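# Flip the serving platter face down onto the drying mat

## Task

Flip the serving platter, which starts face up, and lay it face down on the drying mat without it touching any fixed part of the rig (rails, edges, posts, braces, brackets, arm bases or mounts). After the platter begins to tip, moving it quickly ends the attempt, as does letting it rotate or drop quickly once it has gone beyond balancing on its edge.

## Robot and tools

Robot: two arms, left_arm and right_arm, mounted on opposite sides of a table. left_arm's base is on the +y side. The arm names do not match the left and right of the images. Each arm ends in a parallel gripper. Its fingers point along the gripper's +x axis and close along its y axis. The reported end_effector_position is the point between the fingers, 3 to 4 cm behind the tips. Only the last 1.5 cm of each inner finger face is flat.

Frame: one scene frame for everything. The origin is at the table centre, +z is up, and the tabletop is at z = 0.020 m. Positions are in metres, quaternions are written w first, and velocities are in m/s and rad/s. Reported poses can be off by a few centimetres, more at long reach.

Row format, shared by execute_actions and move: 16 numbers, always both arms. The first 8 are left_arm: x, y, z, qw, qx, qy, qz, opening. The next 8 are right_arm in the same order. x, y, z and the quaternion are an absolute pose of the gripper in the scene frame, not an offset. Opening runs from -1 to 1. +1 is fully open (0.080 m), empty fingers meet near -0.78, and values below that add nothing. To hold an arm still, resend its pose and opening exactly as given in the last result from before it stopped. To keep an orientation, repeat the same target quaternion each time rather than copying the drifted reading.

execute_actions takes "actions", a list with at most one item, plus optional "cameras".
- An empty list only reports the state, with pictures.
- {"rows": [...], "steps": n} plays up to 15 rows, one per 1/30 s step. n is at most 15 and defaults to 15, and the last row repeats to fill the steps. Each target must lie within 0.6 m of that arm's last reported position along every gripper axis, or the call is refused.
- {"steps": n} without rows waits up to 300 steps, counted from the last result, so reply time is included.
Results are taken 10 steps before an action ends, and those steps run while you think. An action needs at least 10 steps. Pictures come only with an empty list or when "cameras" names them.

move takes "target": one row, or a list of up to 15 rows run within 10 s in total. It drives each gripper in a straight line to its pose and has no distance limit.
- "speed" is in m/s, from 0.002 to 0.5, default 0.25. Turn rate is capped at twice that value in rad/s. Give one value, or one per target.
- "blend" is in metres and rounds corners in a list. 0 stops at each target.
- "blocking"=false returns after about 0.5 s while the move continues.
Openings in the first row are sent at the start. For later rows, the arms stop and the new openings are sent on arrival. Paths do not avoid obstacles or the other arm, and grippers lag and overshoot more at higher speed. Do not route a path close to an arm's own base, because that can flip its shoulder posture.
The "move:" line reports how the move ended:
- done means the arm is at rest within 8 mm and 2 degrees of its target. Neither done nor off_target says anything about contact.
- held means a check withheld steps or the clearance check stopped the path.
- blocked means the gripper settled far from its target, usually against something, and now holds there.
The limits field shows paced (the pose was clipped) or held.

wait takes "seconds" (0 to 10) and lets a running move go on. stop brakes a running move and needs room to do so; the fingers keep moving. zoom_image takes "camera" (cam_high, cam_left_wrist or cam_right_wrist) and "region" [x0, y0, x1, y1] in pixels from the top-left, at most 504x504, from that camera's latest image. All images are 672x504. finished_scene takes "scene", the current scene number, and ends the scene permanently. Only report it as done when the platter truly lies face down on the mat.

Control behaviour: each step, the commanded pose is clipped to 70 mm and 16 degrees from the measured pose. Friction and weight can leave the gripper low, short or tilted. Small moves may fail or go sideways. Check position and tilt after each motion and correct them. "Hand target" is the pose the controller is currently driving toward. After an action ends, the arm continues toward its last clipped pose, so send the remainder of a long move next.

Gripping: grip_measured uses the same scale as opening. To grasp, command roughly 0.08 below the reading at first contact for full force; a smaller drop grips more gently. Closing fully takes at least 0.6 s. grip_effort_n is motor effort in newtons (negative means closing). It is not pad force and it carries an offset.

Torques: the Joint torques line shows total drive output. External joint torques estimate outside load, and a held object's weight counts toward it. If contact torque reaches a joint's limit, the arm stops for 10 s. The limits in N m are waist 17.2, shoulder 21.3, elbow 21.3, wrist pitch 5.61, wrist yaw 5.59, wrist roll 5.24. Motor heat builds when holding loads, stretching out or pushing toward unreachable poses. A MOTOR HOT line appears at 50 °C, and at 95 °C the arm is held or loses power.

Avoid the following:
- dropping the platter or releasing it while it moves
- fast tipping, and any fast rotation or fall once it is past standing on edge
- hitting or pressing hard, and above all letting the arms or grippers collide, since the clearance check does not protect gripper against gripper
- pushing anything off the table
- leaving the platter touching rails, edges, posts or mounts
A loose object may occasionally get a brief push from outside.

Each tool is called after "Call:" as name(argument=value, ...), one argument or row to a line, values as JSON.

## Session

Great.

Call:
execute_actions(
  actions=[],
)

Scene clock: 0.00 s of 3974.00 s.
left_arm: end_effector_position=(+0.3479, +0.1610, +0.3459) grip_measured=+1.000 grip_effort_n=n/a end_effector_quat_wxyz=(+0.891, +0.414, +0.147, -0.113) | right_arm: end_effector_position=(-0.2519, -0.2605, +0.3897) grip_measured=+1.000 grip_effort_n=n/a end_effector_quat_wxyz=(+0.545, +0.034, +0.465, +0.697)
Joint positions: left_arm=[0.639 1.689 1.56 -0.385 -0.76 0.485 0.08] | right_arm=[1.09 1.102 1.345 -0.813 0.553 1.206 0.08]
Joint velocities: within noise
Joint torques (N m): no reading
External joint torques (N m): no reading
Motor temperatures (°C): left_arm=[29 31 26 25 25 30] | right_arm=[27 29 26 28 30 26]
Heat: left arm: hottest shoulder 31 °C (+0.0 °C/min); right arm: hottest wrist yaw 30 °C (+0.0 °C/min).
Hand target: left_arm +0.3480, +0.1610, +0.3457; +0.891, +0.415, +0.148, -0.113 | right_arm -0.2517, -0.2605, +0.3897; +0.545, +0.034, +0.465, +0.697

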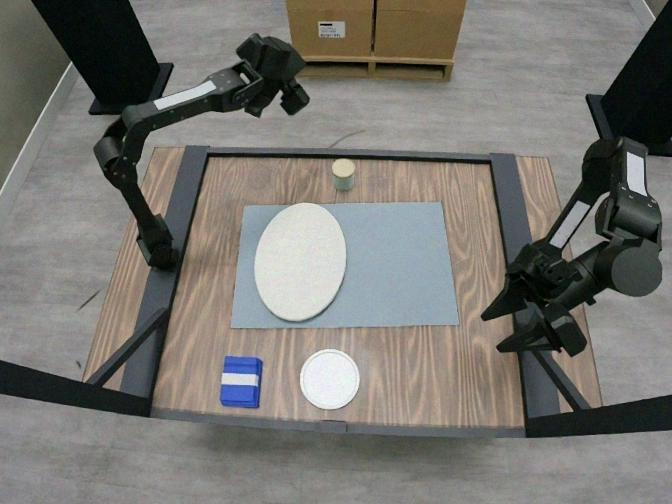

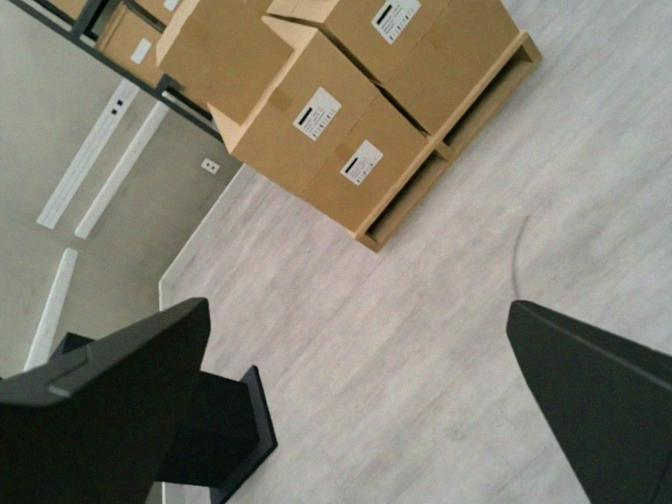

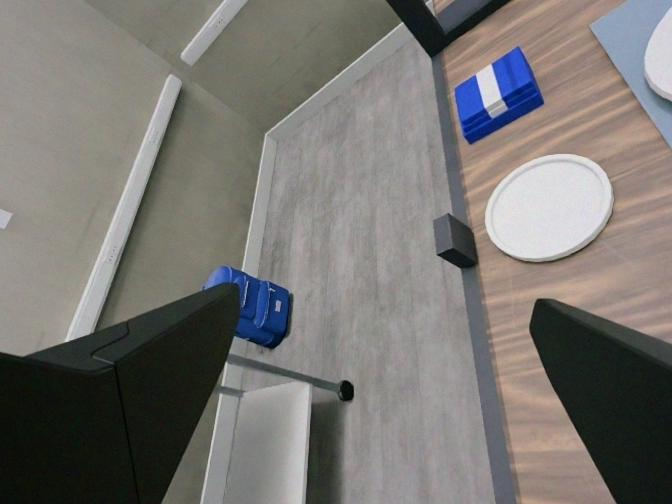

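Call:
move(
  target=[
    [-0.12,0.25,0.36,0.3265,0.6272,-0.3265,-0.6272,-0.1,-0.02,-0.12,0.25,0.6533,0.2706,0.6533,0.2706,0.25],
  ],
  speed=0.3,
  cameras=[],
)

Call:
move(
  target=[
    [-0.12,0.25,0.36,0.3265,0.6272,-0.3265,-0.6272,-0.1,-0.02,-0.09,0.12,0.6533,0.2706,0.6533,0.2706,0.25],
    [-0.12,0.25,0.36,0.3265,0.6272,-0.3265,-0.6272,-0.1,-0.02,-0.07,0.068,0.6533,0.2706,0.6533,0.2706,0.25],
  ],
  speed=0.12,
)

Scene clock: 4.73 s of 3974.00 s.
left_arm: end_effector_position=(-0.1182, +0.2502, +0.3585) grip_measured=-0.096 grip_effort_n=-19.8 end_effector_quat_wxyz=(+0.327, +0.629, -0.326, -0.625) | right_arm: end_effector_position=(-0.0203, -0.1229, +0.2470) grip_measured=+0.253 grip_effort_n=-18.4 end_effector_quat_wxyz=(+0.656, +0.267, +0.652, +0.269)
Joint positions: left_arm=[-0.915 0.994 1.302 -1.154 -0.7 0.948 0.031] | right_arm=[-0.051 1.235 1.037 -0.596 -0.021 1.54 0.046]
Joint velocities: within noise
Joint torques (N m): left_arm=[-0.29 -1.26 8.01 1.08 -0.22 -0.12] | right_arm=[-0.36 -4.62 6.93 1.33 -0.13 0.06]
External joint torques (N m): left_arm=[-0.3 0.4 2.17 -0.2 0.07 -0.08] | right_arm=[-0.37 -0.31 0.04 -0.1 -0.15 0.1]
Motor temperatures (°C): left_arm=[29 32 27 26 25 30] | right_arm=[27 29 27 29 30 26]
Heat: left arm: hottest shoulder 32 °C (+0.0 °C/min); right arm: hottest wrist yaw 30 °C (+0.0 °C/min).
Hand target: left_arm -0.1200, +0.2500, +0.3600; +0.327, +0.627, -0.327, -0.627 | right_arm -0.0200, -0.1201, +0.2500; +0.653, +0.271, +0.653, +0.271
Off the commanded pose: left_arm 0.002 m, 0 deg | right_arm 0.004 m, 1 deg.
Kept back: nothing.
move: done
No camera images: "cameras" was empty.

Scene clock: 6.73 s of 3974.00 s.
left_arm: end_effector_position=(-0.1182, +0.2502, +0.3585) grip_measured=-0.096 grip_effort_n=-19.8 end_effector_quat_wxyz=(+0.327, +0.629, -0.326, -0.625) | right_arm: end_effector_position=(-0.0183, -0.0670, +0.0745) grip_measured=+0.253 grip_effort_n=-17.9 end_effector_quat_wxyz=(+0.653, +0.276, +0.649, +0.276)
Joint positions: left_arm=[-0.915 0.994 1.302 -1.154 -0.7 0.948 0.031] | right_arm=[-0.051 1.715 0.695 0.251 -0.021 1.545 0.046]
Joint velocities: within noise
Joint torques (N m): left_arm=[-0.25 -1.28 8.04 1.09 -0.22 -0.11] | right_arm=[0.09 -6.38 3.38 1.37 -0.01 0.06]
External joint torques (N m): left_arm=[-0.24 0.42 2.12 -0.22 0.07 -0.07] | right_arm=[0.09 0.08 -1.96 -0.06 -0.04 0.1]
Motor temperatures (°C): left_arm=[29 32 28 26 25 30] | right_arm=[27 29 28 29 30 26]
Heat: left arm: hottest shoulder 32 °C (+8.9 °C/min); right arm: hottest wrist yaw 30 °C (+0.0 °C/min).
Hand target: left_arm -0.1199, +0.2500, +0.3600; +0.327, +0.627, -0.327, -0.627 | right_arm -0.0200, -0.0700, +0.0681; +0.653, +0.271, +0.653, +0.271
Off the commanded pose: left_arm 0.002 m, 0 deg | right_arm 0.007 m, 1 deg.
Kept back: nothing.
move: done

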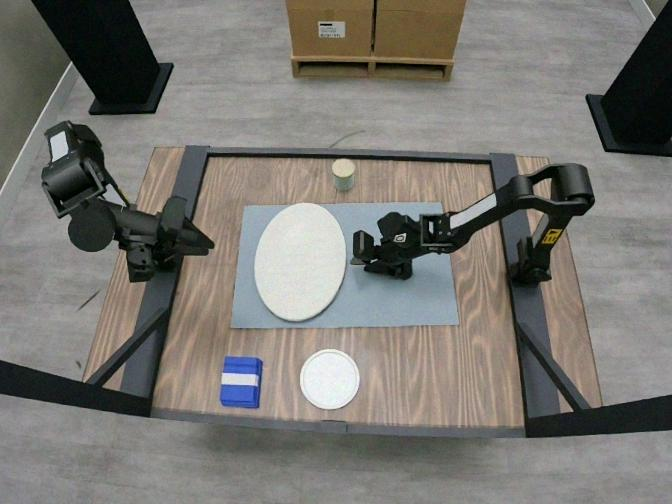

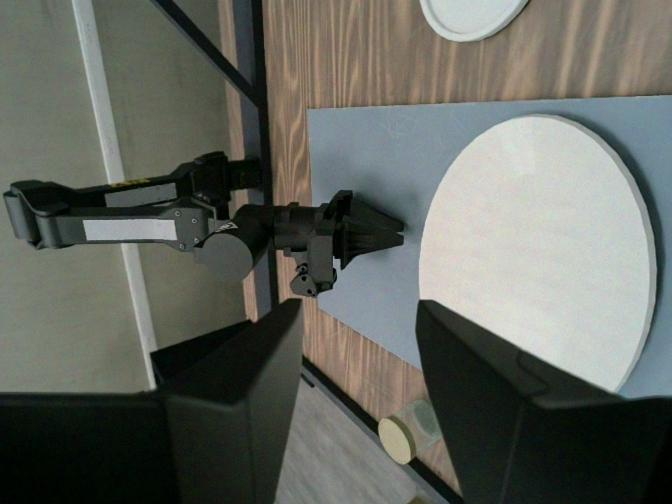

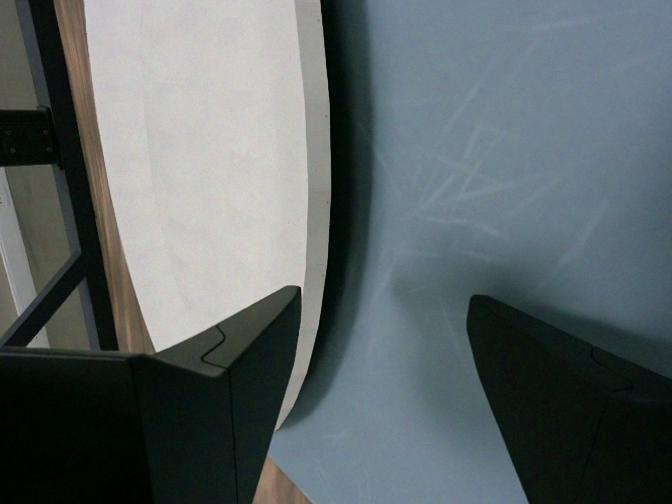

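Call:
move(
  target=[
    [-0.12,0.25,0.36,0.3265,0.6272,-0.3265,-0.6272,-0.1,-0.02,-0.035,0.064,0.6533,0.2706,0.6533,0.2706,0.25],
  ],
  speed=0.05,
  cameras=["cam_right_wrist","cam_left_wrist"],
)

Scene clock: 8.07 s of 3974.00 s.
left_arm: end_effector_position=(-0.1182, +0.2502, +0.3585) grip_measured=-0.096 grip_effort_n=-19.8 end_effector_quat_wxyz=(+0.327, +0.629, -0.326, -0.625) | right_arm: end_effector_position=(-0.0184, -0.0378, +0.0695) grip_measured=+0.253 grip_effort_n=-17.0 end_effector_quat_wxyz=(+0.653, +0.274, +0.651, +0.274)
Joint positions: left_arm=[-0.915 0.994 1.302 -1.154 -0.7 0.948 0.031] | right_arm=[-0.048 1.825 0.813 0.238 -0.021 1.547 0.046]
Joint velocities: within noise
Joint torques (N m): left_arm=[-0.26 -1.28 8.03 1.09 -0.22 -0.11] | right_arm=[0.3 -5.76 5.67 1.2 0.08 0.04]
External joint torques (N m): left_arm=[-0.25 0.41 2.13 -0.22 0.07 -0.07] | right_arm=[0.28 1.58 0.26 -0.23 0.06 0.08]
Motor temperatures (°C): left_arm=[29 32 28 26 25 30] | right_arm=[27 29 28 29 30 26]
Heat: left arm: hottest shoulder 32 °C (+7.4 °C/min); right arm: hottest wrist yaw 30 °C (+0.0 °C/min).
Hand target: left_arm -0.1199, +0.2500, +0.3600; +0.327, +0.627, -0.327, -0.627 | right_arm -0.0200, -0.0353, +0.0640; +0.653, +0.271, +0.653, +0.271
Off the commanded pose: left_arm 0.002 m, 0 deg | right_arm 0.006 m, 1 deg.
Kept back: nothing.
move: done
Images, in order (width x height): cam_left_wrist 672x504, cam_right_wrist 672x504.

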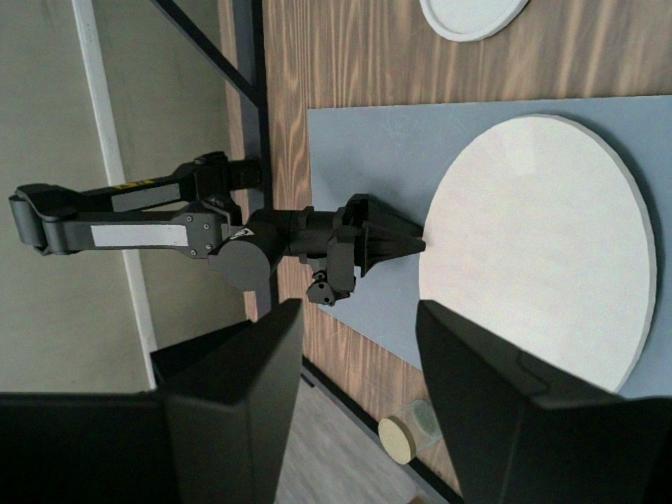

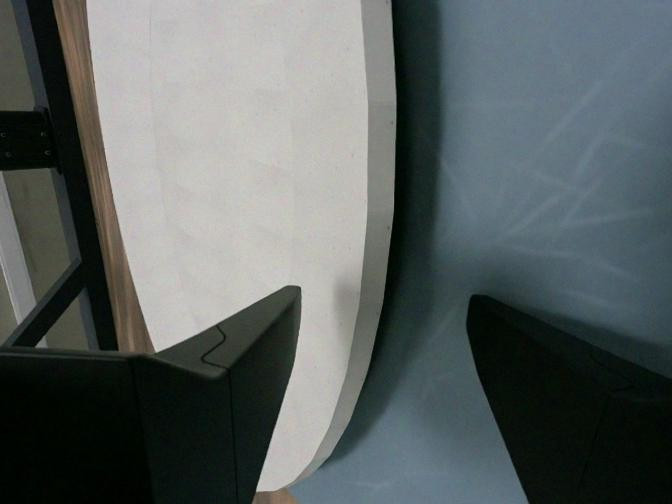

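Call:
move(
  target=[
    [-0.12,0.25,0.36,0.3265,0.6272,-0.3265,-0.6272,-0.1,-0.048,-0.045,0.066,0.6533,0.2706,0.6533,0.2706,0.25],
    [-0.12,0.25,0.36,0.3265,0.6272,-0.3265,-0.6272,-0.1,-0.048,-0.008,0.062,0.6533,0.2706,0.6533,0.2706,0.25],
  ],
  speed=0.05,
  cameras=["cam_right_wrist","cam_left_wrist"],
)

Scene clock: 10.30 s of 3974.00 s.
left_arm: end_effector_position=(-0.1182, +0.2502, +0.3585) grip_measured=-0.096 grip_effort_n=-19.8 end_effector_quat_wxyz=(+0.327, +0.629, -0.326, -0.625) | right_arm: end_effector_position=(-0.0460, -0.0100, +0.0703) grip_measured=+0.253 grip_effort_n=-17.0 end_effector_quat_wxyz=(+0.653, +0.277, +0.650, +0.275)
Joint positions: left_arm=[-0.915 0.994 1.302 -1.154 -0.7 0.948 0.031] | right_arm=[0.036 1.909 0.932 0.208 0.043 1.608 0.046]
Joint velocities: within noise
Joint torques (N m): left_arm=[-0.24 -1.28 8.03 1.09 -0.22 -0.11] | right_arm=[-0.12 -6.04 5.88 1.25 -0.04 0]
External joint torques (N m): left_arm=[-0.24 0.44 2.1 -0.22 0.07 -0.07] | right_arm=[-0.05 1.98 0.4 -0.16 -0.11 0.03]
Motor temperatures (°C): left_arm=[29 32 28 26 25 30] | right_arm=[27 30 28 30 30 26]
Heat: left arm: hottest shoulder 32 °C (+5.8 °C/min); right arm: hottest shoulder 30 °C (+5.8 °C/min).
Hand target: left_arm -0.1199, +0.2500, +0.3600; +0.327, +0.627, -0.327, -0.627 | right_arm -0.0479, -0.0082, +0.0622; +0.653, +0.271, +0.653, +0.271
Off the commanded pose: left_arm 0.002 m, 0 deg | right_arm 0.009 m, 1 deg.
Kept back: nothing.
move: off_target (right_arm)
Images, in order (width x height): cam_left_wrist 672x504, cam_right_wrist 672x504.

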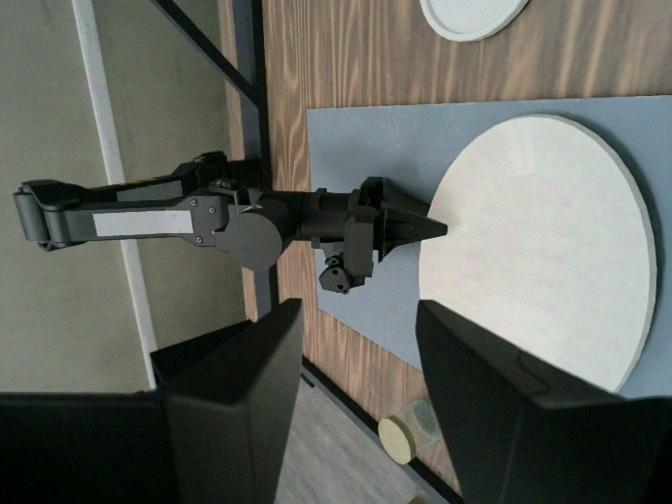

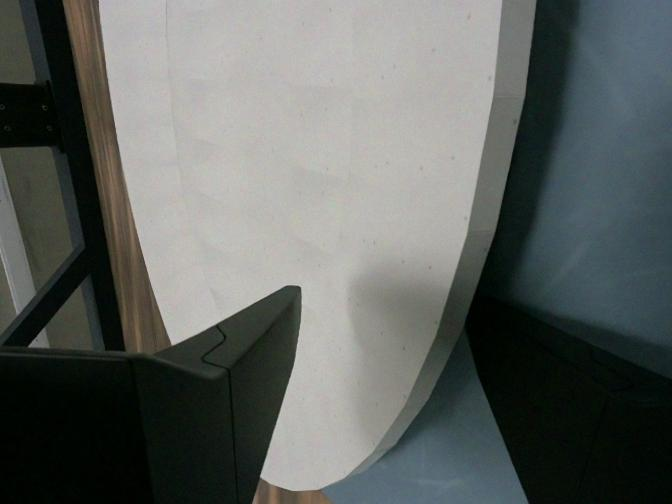

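Call:
move(
  target=[
    [-0.12,0.25,0.36,0.3265,0.6272,-0.3265,-0.6272,-0.1,-0.048,-0.055,0.07,0.6533,0.2706,0.6533,0.2706,0.25],
    [-0.12,0.25,0.36,0.3265,0.6272,-0.3265,-0.6272,-0.1,0.0,-0.055,0.07,0.6533,0.2706,0.6533,0.2706,0.25],
    [-0.12,0.25,0.36,0.3265,0.6272,-0.3265,-0.6272,-0.1,0.0,-0.012,0.062,0.6533,0.2706,0.6533,0.2706,0.25],
  ],
  speed=0.06,
)

Scene clock: 16.60 s of 3974.00 s.
left_arm: end_effector_position=(-0.1182, +0.2502, +0.3585) grip_measured=-0.096 grip_effort_n=-19.8 end_effector_quat_wxyz=(+0.327, +0.629, -0.326, -0.625) | right_arm: end_effector_position=(+0.0021, -0.0144, +0.0700) grip_measured=+0.253 grip_effort_n=-16.0 end_effector_quat_wxyz=(+0.653, +0.276, +0.649, +0.275)
Joint positions: left_arm=[-0.915 0.994 1.302 -1.154 -0.7 0.948 0.031] | right_arm=[-0.105 1.9 0.917 0.211 -0.059 1.508 0.046]
Joint velocities: within noise
Joint torques (N m): left_arm=[-0.25 -1.29 8.03 1.09 -0.22 -0.11] | right_arm=[0.28 -5.99 5.72 1.22 0 0]
External joint torques (N m): left_arm=[-0.26 0.39 2.12 -0.22 0.07 -0.06] | right_arm=[0.31 1.98 0.24 -0.21 -0.01 0.04]
Motor temperatures (°C): left_arm=[29 32 30 26 25 30] | right_arm=[27 31 29 30 30 26]
Heat: left arm: hottest shoulder 32 °C (+3.6 °C/min); right arm: hottest shoulder 31 °C (+7.2 °C/min).
Hand target: left_arm -0.1199, +0.2500, +0.3600; +0.327, +0.627, -0.327, -0.627 | right_arm +0.0000, -0.0123, +0.0620; +0.653, +0.270, +0.653, +0.271
Off the commanded pose: left_arm 0.002 m, 0 deg | right_arm 0.009 m, 1 deg.
Kept back: nothing.
move: off_target (right_arm)

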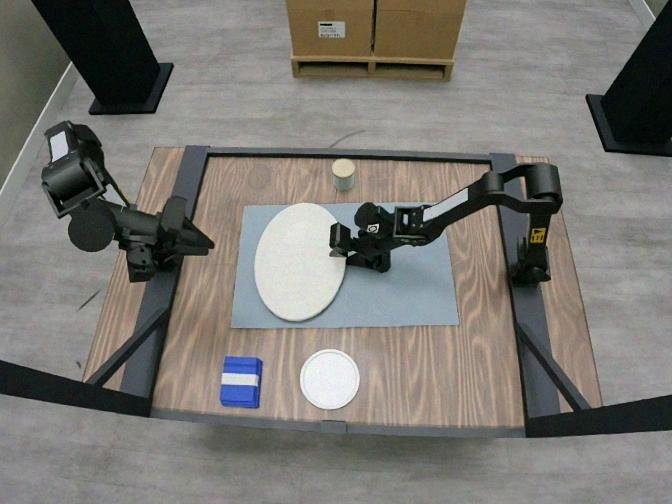

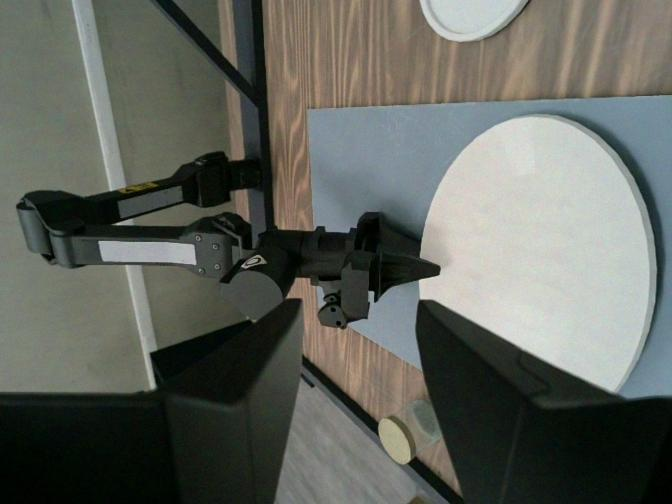

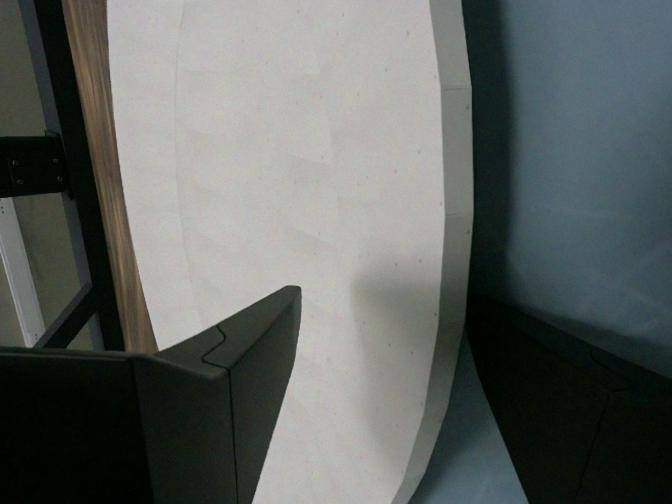

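Call:
move(
  target=[
    [-0.12,0.25,0.36,0.3265,0.6272,-0.3265,-0.6272,-0.1,0.0,-0.04,0.07,0.6533,0.2706,0.6533,0.2706,0.25],
    [-0.12,0.25,0.36,0.3265,0.6272,-0.3265,-0.6272,-0.1,0.018,-0.04,0.066,0.6533,0.2706,0.6533,0.2706,0.25],
    [-0.12,0.25,0.36,0.3265,0.6272,-0.3265,-0.6272,-0.1,0.02,-0.002,0.06,0.6533,0.2706,0.6533,0.2706,0.25],
  ],
  speed=0.06,
)

Call:
move(
  target=[-0.12,0.25,0.36,0.3265,0.6272,-0.3265,-0.6272,-0.1,0.02,-0.002,0.06,0.6533,0.2706,0.6533,0.2706,-0.2],
)

Scene clock: 19.17 s of 3974.00 s.
left_arm: end_effector_position=(-0.1182, +0.2502, +0.3585) grip_measured=-0.096 grip_effort_n=-19.8 end_effector_quat_wxyz=(+0.327, +0.629, -0.326, -0.625) | right_arm: end_effector_position=(+0.0219, -0.0041, +0.0702) grip_measured=+0.253 grip_effort_n=-16.0 end_effector_quat_wxyz=(+0.652, +0.278, +0.649, +0.276)
Joint positions: left_arm=[-0.915 0.994 1.302 -1.154 -0.7 0.948 0.031] | right_arm=[-0.159 1.937 0.971 0.196 -0.097 1.472 0.046]
Joint velocities: within noise
Joint torques (N m): left_arm=[-0.24 -1.28 8.04 1.09 -0.23 -0.11] | right_arm=[0.47 -5.95 5.77 1.22 -0.01 -0.03]
External joint torques (N m): left_arm=[-0.23 0.39 2.12 -0.23 0.06 -0.06] | right_arm=[0.51 2.38 0.22 -0.21 0 0.01]
Motor temperatures (°C): left_arm=[29 31 30 26 25 30] | right_arm=[27 31 29 30 30 26]
Heat: left arm: hottest shoulder 31 °C (+0.0 °C/min); right arm: hottest shoulder 31 °C (+6.3 °C/min).
Hand target: left_arm -0.1199, +0.2500, +0.3600; +0.327, +0.627, -0.327, -0.627 | right_arm +0.0200, -0.0024, +0.0602; +0.653, +0.271, +0.653, +0.271
Off the commanded pose: left_arm 0.002 m, 0 deg | right_arm 0.011 m, 1 deg.
Kept back: nothing.
move: off_target (right_arm)

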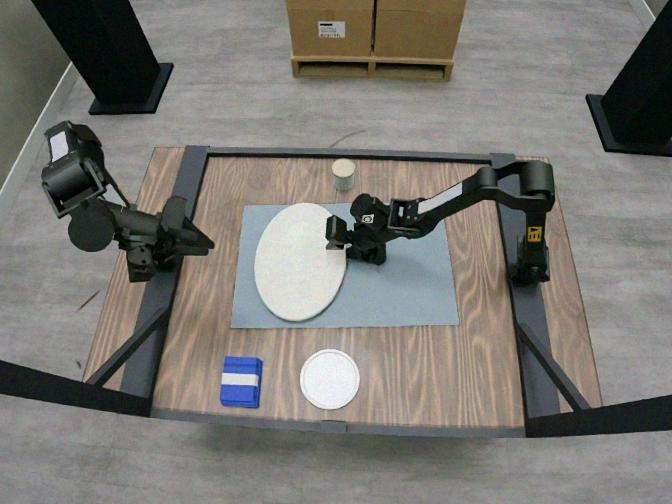

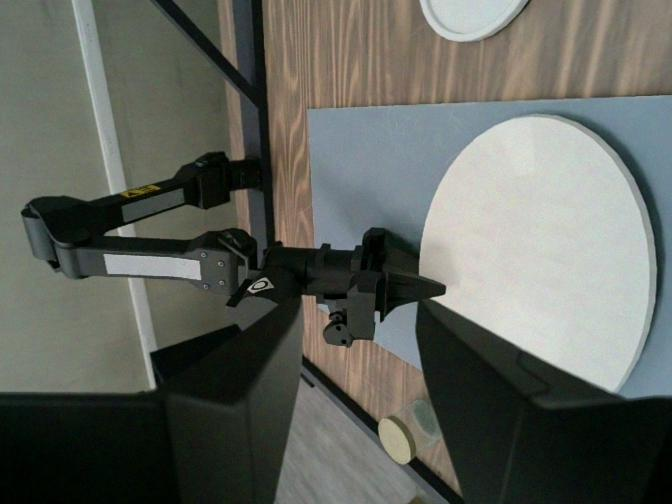

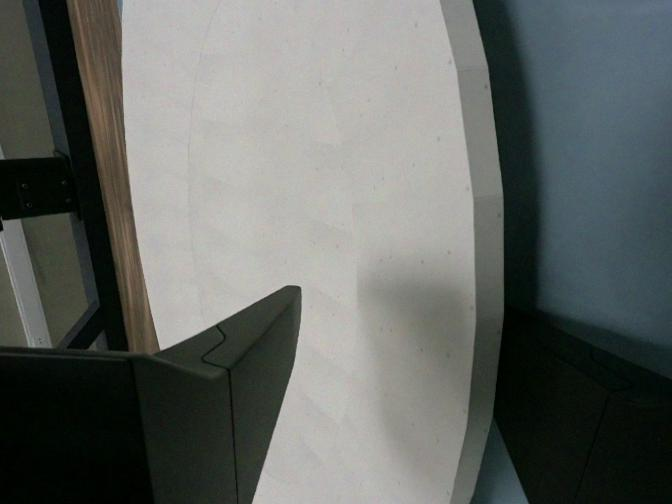

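Scene clock: 19.87 s of 3974.00 s.
left_arm: end_effector_position=(-0.1182, +0.2502, +0.3585) grip_measured=-0.096 grip_effort_n=-19.8 end_effector_quat_wxyz=(+0.327, +0.629, -0.326, -0.625) | right_arm: end_effector_position=(+0.0215, -0.0073, +0.0652) grip_measured=-0.195 grip_effort_n=-26.7 end_effector_quat_wxyz=(+0.655, +0.270, +0.653, +0.268)
Joint positions: left_arm=[-0.915 0.994 1.302 -1.154 -0.7 0.948 0.031] | right_arm=[-0.159 1.942 0.971 0.177 -0.097 1.47 0.026]
Joint velocities: within noise
Joint torques (N m): left_arm=[-0.25 -1.27 8.03 1.09 -0.22 -0.11] | right_arm=[0.17 -6.33 5.68 2.36 -0.01 0.07]
External joint torques (N m): left_arm=[-0.27 0.38 2.17 -0.21 0.08 -0.07] | right_arm=[0.18 1.97 0.18 0.96 0 0.11]
Motor temperatures (°C): left_arm=[29 31 31 26 25 30] | right_arm=[27 31 29 30 30 26]
Heat: left arm: hottest shoulder 31 °C (+0.0 °C/min); right arm: hottest shoulder 31 °C (+6.0 °C/min).
Hand target: left_arm -0.1199, +0.2500, +0.3600; +0.327, +0.627, -0.327, -0.627 | right_arm +0.0200, -0.0024, +0.0600; +0.653, +0.270, +0.653, +0.270
Off the commanded pose: left_arm 0.002 m, 0 deg | right_arm 0.008 m, 0 deg.
Kept back: nothing.
move: done

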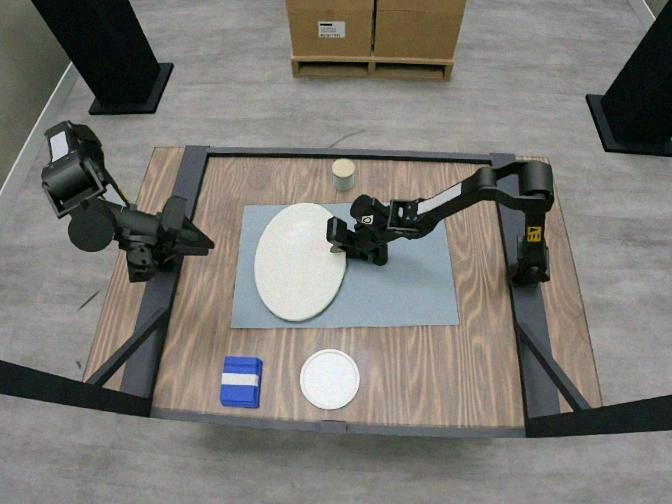

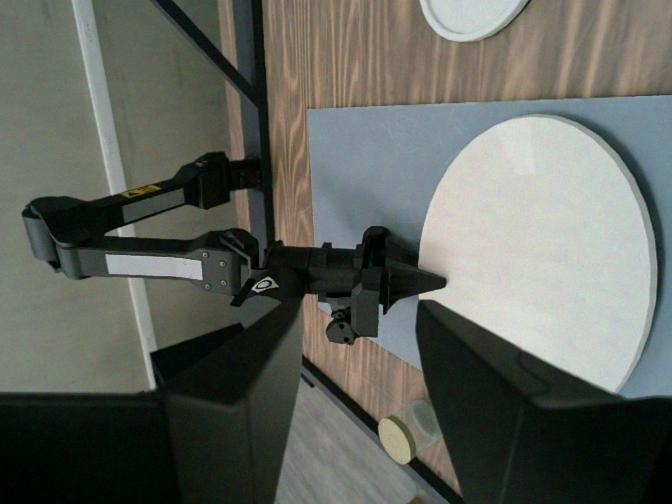

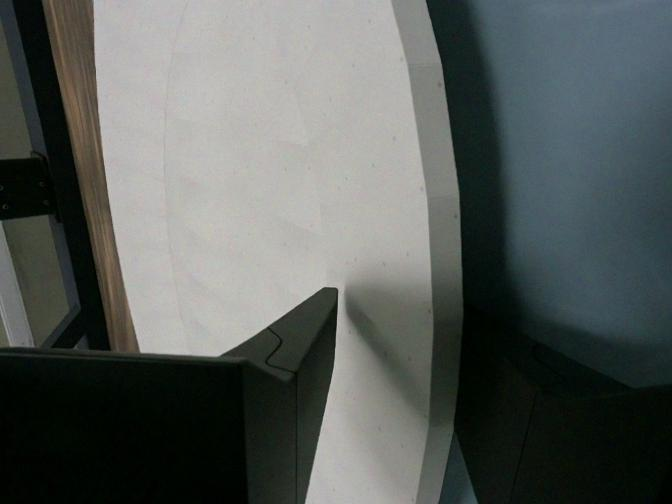

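Call:
move(
  target=[
    [-0.12,0.25,0.36,0.3265,0.6272,-0.3265,-0.6272,-0.1,0.02,-0.002,0.155,0.6533,0.2706,0.6533,0.2706,-0.3],
  ],
  speed=0.05,
)

Call:
move(
  target=[
    [-0.12,0.25,0.36,0.3265,0.6272,-0.3265,-0.6272,-0.1,0.02,0.028,0.185,0.6356,0.31,0.6356,0.31,-0.3],
  ],
  speed=0.05,
)

Scene clock: 22.50 s of 3974.00 s.
left_arm: end_effector_position=(-0.1182, +0.2502, +0.3585) grip_measured=-0.096 grip_effort_n=-19.8 end_effector_quat_wxyz=(+0.327, +0.629, -0.326, -0.625) | right_arm: end_effector_position=(+0.0197, -0.0139, +0.1284) grip_measured=-0.296 grip_effort_n=-22.1 end_effector_quat_wxyz=(+0.660, +0.248, +0.665, +0.245)
Joint positions: left_arm=[-0.915 0.994 1.302 -1.154 -0.7 0.948 0.031] | right_arm=[-0.157 1.797 1.123 -0.191 -0.097 1.47 0.022]
Joint velocities: within noise
Joint torques (N m): left_arm=[-0.25 -1.28 8.03 1.09 -0.22 -0.11] | right_arm=[0.23 -13.05 8.62 1.93 -0.01 0.1]
External joint torques (N m): left_arm=[-0.25 0.45 2.1 -0.22 0.08 -0.07] | right_arm=[0.23 -4.92 2.22 0.56 0 0.13]
Motor temperatures (°C): left_arm=[29 31 31 26 25 30] | right_arm=[27 32 30 31 30 26]
Heat: left arm: hottest shoulder 31 °C (+0.0 °C/min); right arm: hottest shoulder 32 °C (+8.0 °C/min).
Hand target: left_arm -0.1199, +0.2500, +0.3600; +0.327, +0.627, -0.327, -0.627 | right_arm +0.0199, -0.0030, +0.1552; +0.653, +0.271, +0.653, +0.271
Off the commanded pose: left_arm 0.002 m, 0 deg | right_arm 0.029 m, 4 deg.
Kept back: nothing.
move: off_target (right_arm)

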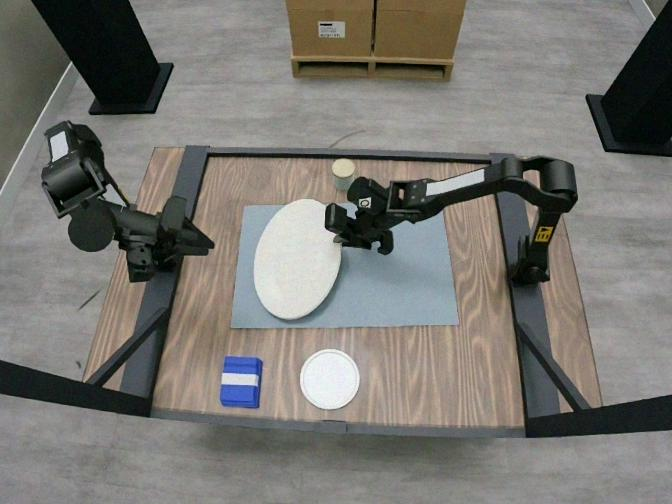

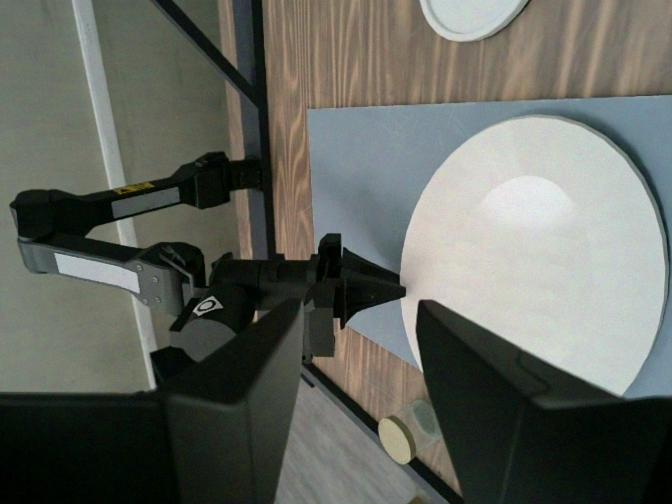

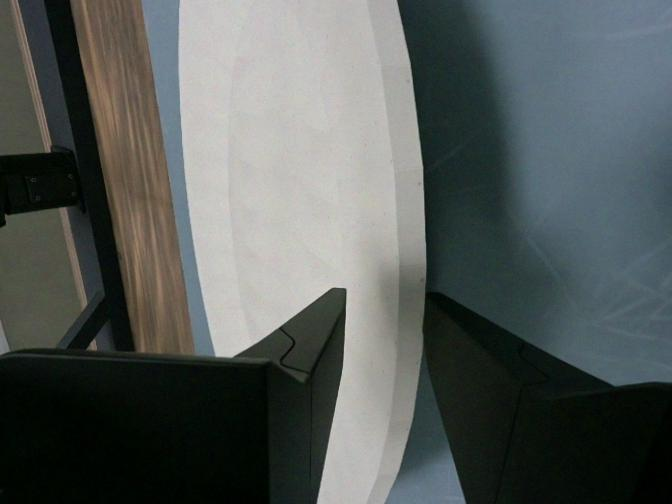

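Scene clock: 24.03 s of 3974.00 s.
left_arm: end_effector_position=(-0.1182, +0.2502, +0.3585) grip_measured=-0.096 grip_effort_n=-19.8 end_effector_quat_wxyz=(+0.327, +0.629, -0.326, -0.625) | right_arm: end_effector_position=(+0.0231, +0.0101, +0.1595) grip_measured=-0.296 grip_effort_n=-21.6 end_effector_quat_wxyz=(+0.649, +0.287, +0.647, +0.279)
Joint positions: left_arm=[-0.915 0.994 1.302 -1.154 -0.7 0.948 0.031] | right_arm=[-0.157 1.798 1.185 -0.137 -0.097 1.484 0.022]
Joint velocities: within noise
Joint torques (N m): left_arm=[-0.24 -1.28 8.03 1.09 -0.22 -0.11] | right_arm=[0.71 -10.34 10.44 3.22 -0.19 0.14]
External joint torques (N m): left_arm=[-0.26 0.37 2.18 -0.2 0.07 -0.07] | right_arm=[0.73 -2.05 3.91 1.77 -0.19 0.18]
Motor temperatures (°C): left_arm=[29 31 31 26 25 30] | right_arm=[27 33 31 32 30 26]
Heat: left arm: hottest shoulder 31 °C (+0.0 °C/min); right arm: hottest shoulder 33 °C (+10.0 °C/min).
Hand target: left_arm -0.1199, +0.2500, +0.3600; +0.327, +0.627, -0.327, -0.627 | right_arm +0.0198, +0.0260, +0.1857; +0.635, +0.310, +0.636, +0.310
Off the commanded pose: left_arm 0.002 m, 0 deg | right_arm 0.031 m, 5 deg.
Kept back: nothing.
move: off_target (right_arm)

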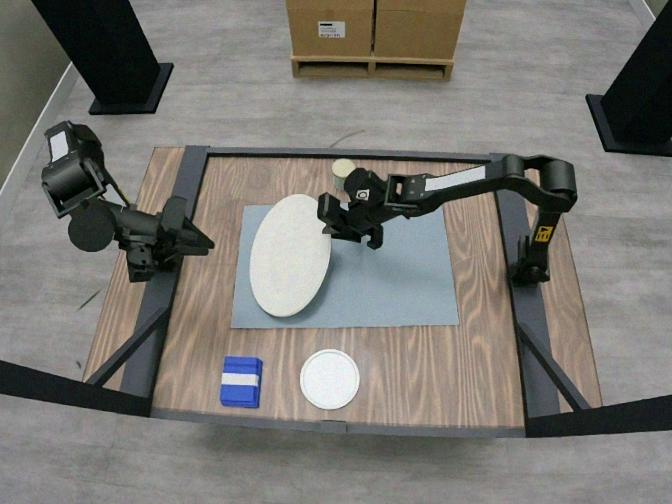

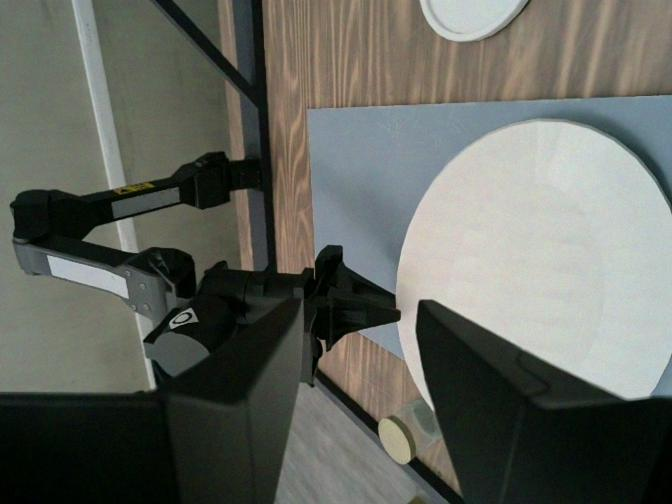

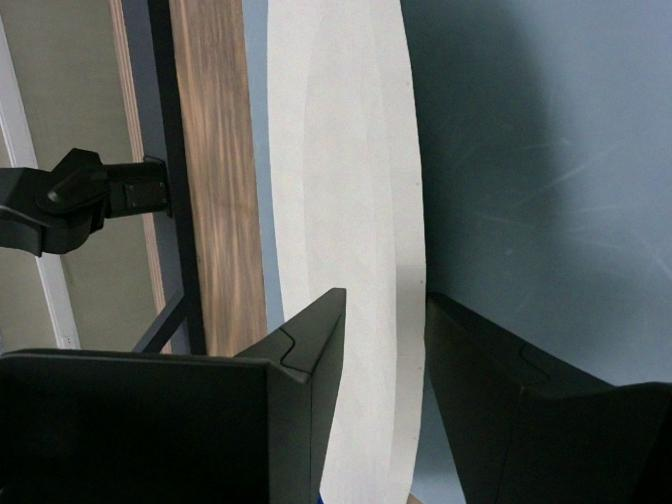

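Call:
move(
  target=[
    [-0.12,0.25,0.36,0.3265,0.6272,-0.3265,-0.6272,-0.1,0.02,0.052,0.17,0.6356,0.31,0.6356,0.31,-0.3],
  ],
  speed=0.05,
)

Scene clock: 25.30 s of 3974.00 s.
left_arm: end_effector_position=(-0.1182, +0.2502, +0.3585) grip_measured=-0.096 grip_effort_n=-19.8 end_effector_quat_wxyz=(+0.327, +0.629, -0.326, -0.625) | right_arm: end_effector_position=(+0.0258, +0.0327, +0.1418) grip_measured=-0.296 grip_effort_n=-21.6 end_effector_quat_wxyz=(+0.649, +0.287, +0.648, +0.276)
Joint positions: left_arm=[-0.915 0.994 1.302 -1.154 -0.7 0.948 0.031] | right_arm=[-0.155 1.906 1.254 -0.104 -0.093 1.489 0.022]
Joint velocities: within noise
Joint torques (N m): left_arm=[-0.25 -1.29 8.05 1.08 -0.22 -0.11] | right_arm=[0.96 -11.72 10.53 3.2 -0.09 0.13]
External joint torques (N m): left_arm=[-0.26 0.43 2.13 -0.22 0.07 -0.06] | right_arm=[1.04 -2.56 3.95 1.72 -0.09 0.17]
Motor temperatures (°C): left_arm=[29 31 31 26 25 30] | right_arm=[27 33 32 33 30 26]
Heat: left arm: hottest shoulder 31 °C (+0.0 °C/min); right arm: hottest shoulder 33 °C (+9.5 °C/min).
Hand target: left_arm -0.1199, +0.2500, +0.3600; +0.327, +0.627, -0.327, -0.627 | right_arm +0.0197, +0.0497, +0.1708; +0.635, +0.310, +0.636, +0.310
Off the commanded pose: left_arm 0.002 m, 0 deg | right_arm 0.035 m, 5 deg.
Kept back: nothing.
move: off_target (right_arm)

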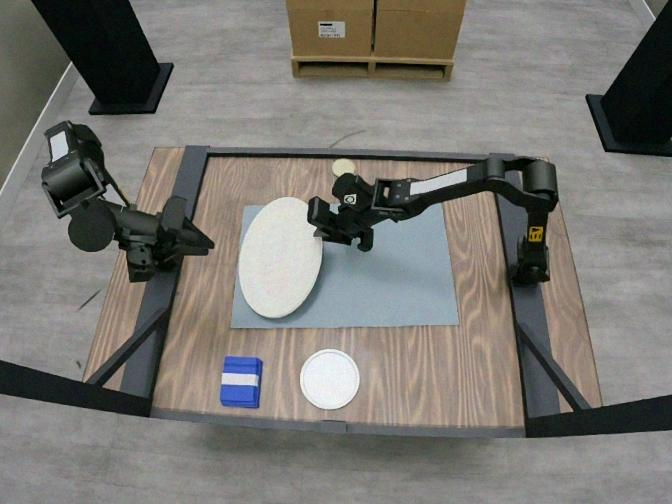

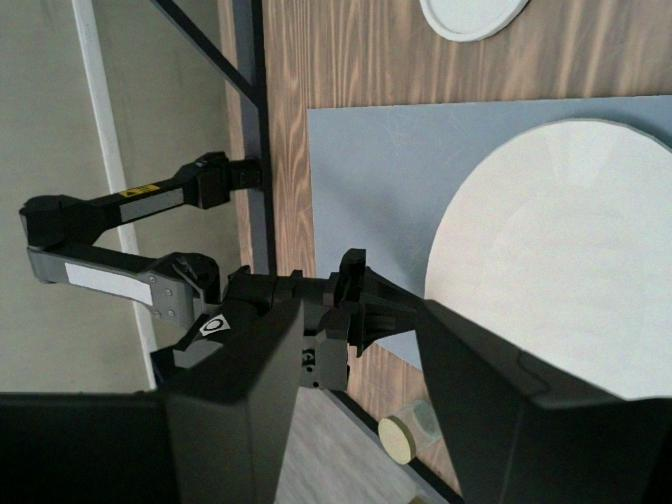

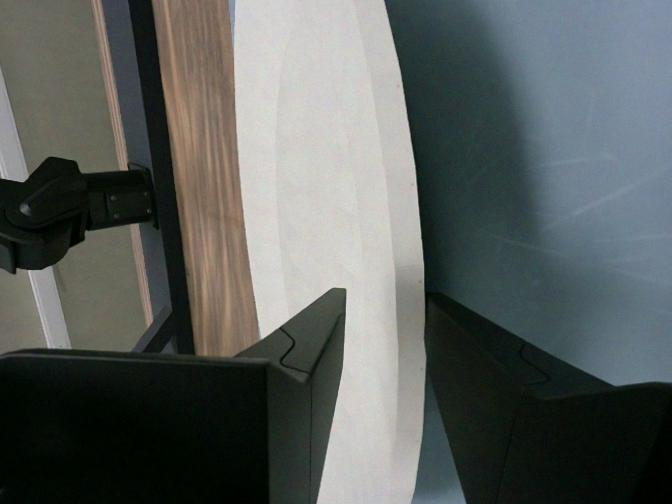

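Call:
move(
  target=[
    [-0.12,0.25,0.36,0.3265,0.6272,-0.3265,-0.6272,-0.1,0.02,0.048,0.205,0.6356,0.31,0.6356,0.31,-0.2],
    [-0.12,0.25,0.36,0.3265,0.6272,-0.3265,-0.6272,-0.1,0.02,0.072,0.185,0.6356,0.31,0.6356,0.31,-0.2],
  ],
  speed=[0.05,0.1],
)

Scene clock: 27.67 s of 3974.00 s.
left_arm: end_effector_position=(-0.1182, +0.2502, +0.3585) grip_measured=-0.096 grip_effort_n=-19.8 end_effector_quat_wxyz=(+0.327, +0.629, -0.326, -0.625) | right_arm: end_effector_position=(+0.0212, +0.0687, +0.1843) grip_measured=-0.202 grip_effort_n=8.6 end_effector_quat_wxyz=(+0.637, +0.308, +0.636, +0.308)
Joint positions: left_arm=[-0.915 0.994 1.302 -1.154 -0.7 0.948 0.031] | right_arm=[-0.137 1.953 1.44 -0.159 -0.093 1.495 0.026]
Joint velocities: within noise
Joint torques (N m): left_arm=[-0.24 -1.3 8.04 1.09 -0.22 -0.12] | right_arm=[0.13 -10.28 7.07 1.37 0.06 0.06]
External joint torques (N m): left_arm=[-0.24 0.45 2.09 -0.21 0.07 -0.07] | right_arm=[0.08 -0.48 0.17 -0.19 0.06 0.1]
Motor temperatures (°C): left_arm=[29 31 32 26 25 30] | right_arm=[27 34 33 34 30 26]
Heat: left arm: hottest elbow 32 °C (+13.0 °C/min); right arm: hottest shoulder 34 °C (+10.8 °C/min).
Hand target: left_arm -0.1199, +0.2500, +0.3600; +0.327, +0.627, -0.327, -0.627 | right_arm +0.0199, +0.0719, +0.1850; +0.636, +0.310, +0.636, +0.310
Off the commanded pose: left_arm 0.002 m, 0 deg | right_arm 0.004 m, 0 deg.
Kept back: nothing.
move: done

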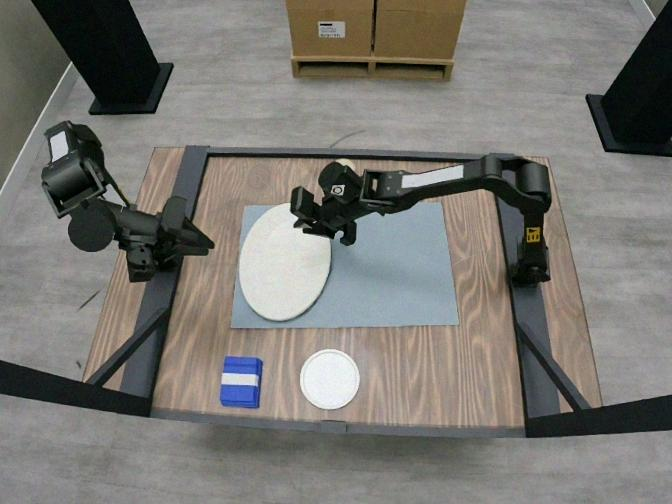

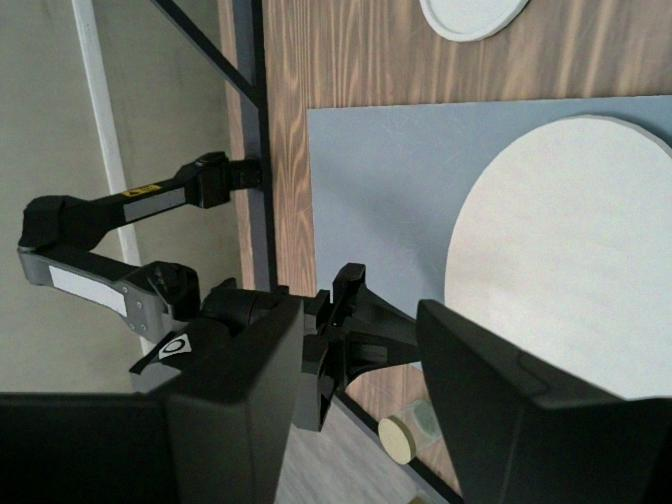

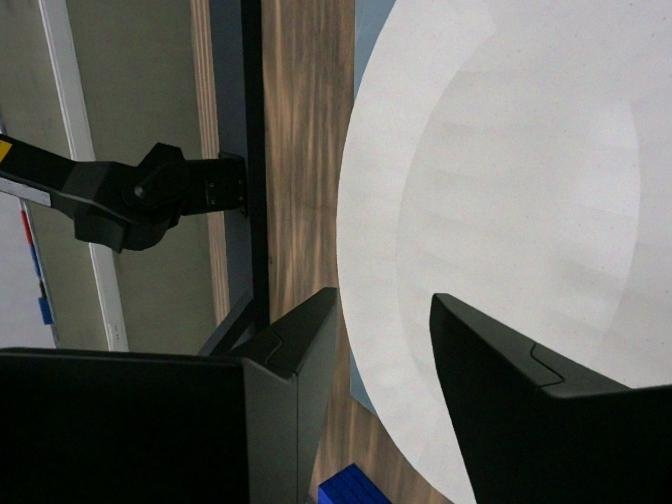

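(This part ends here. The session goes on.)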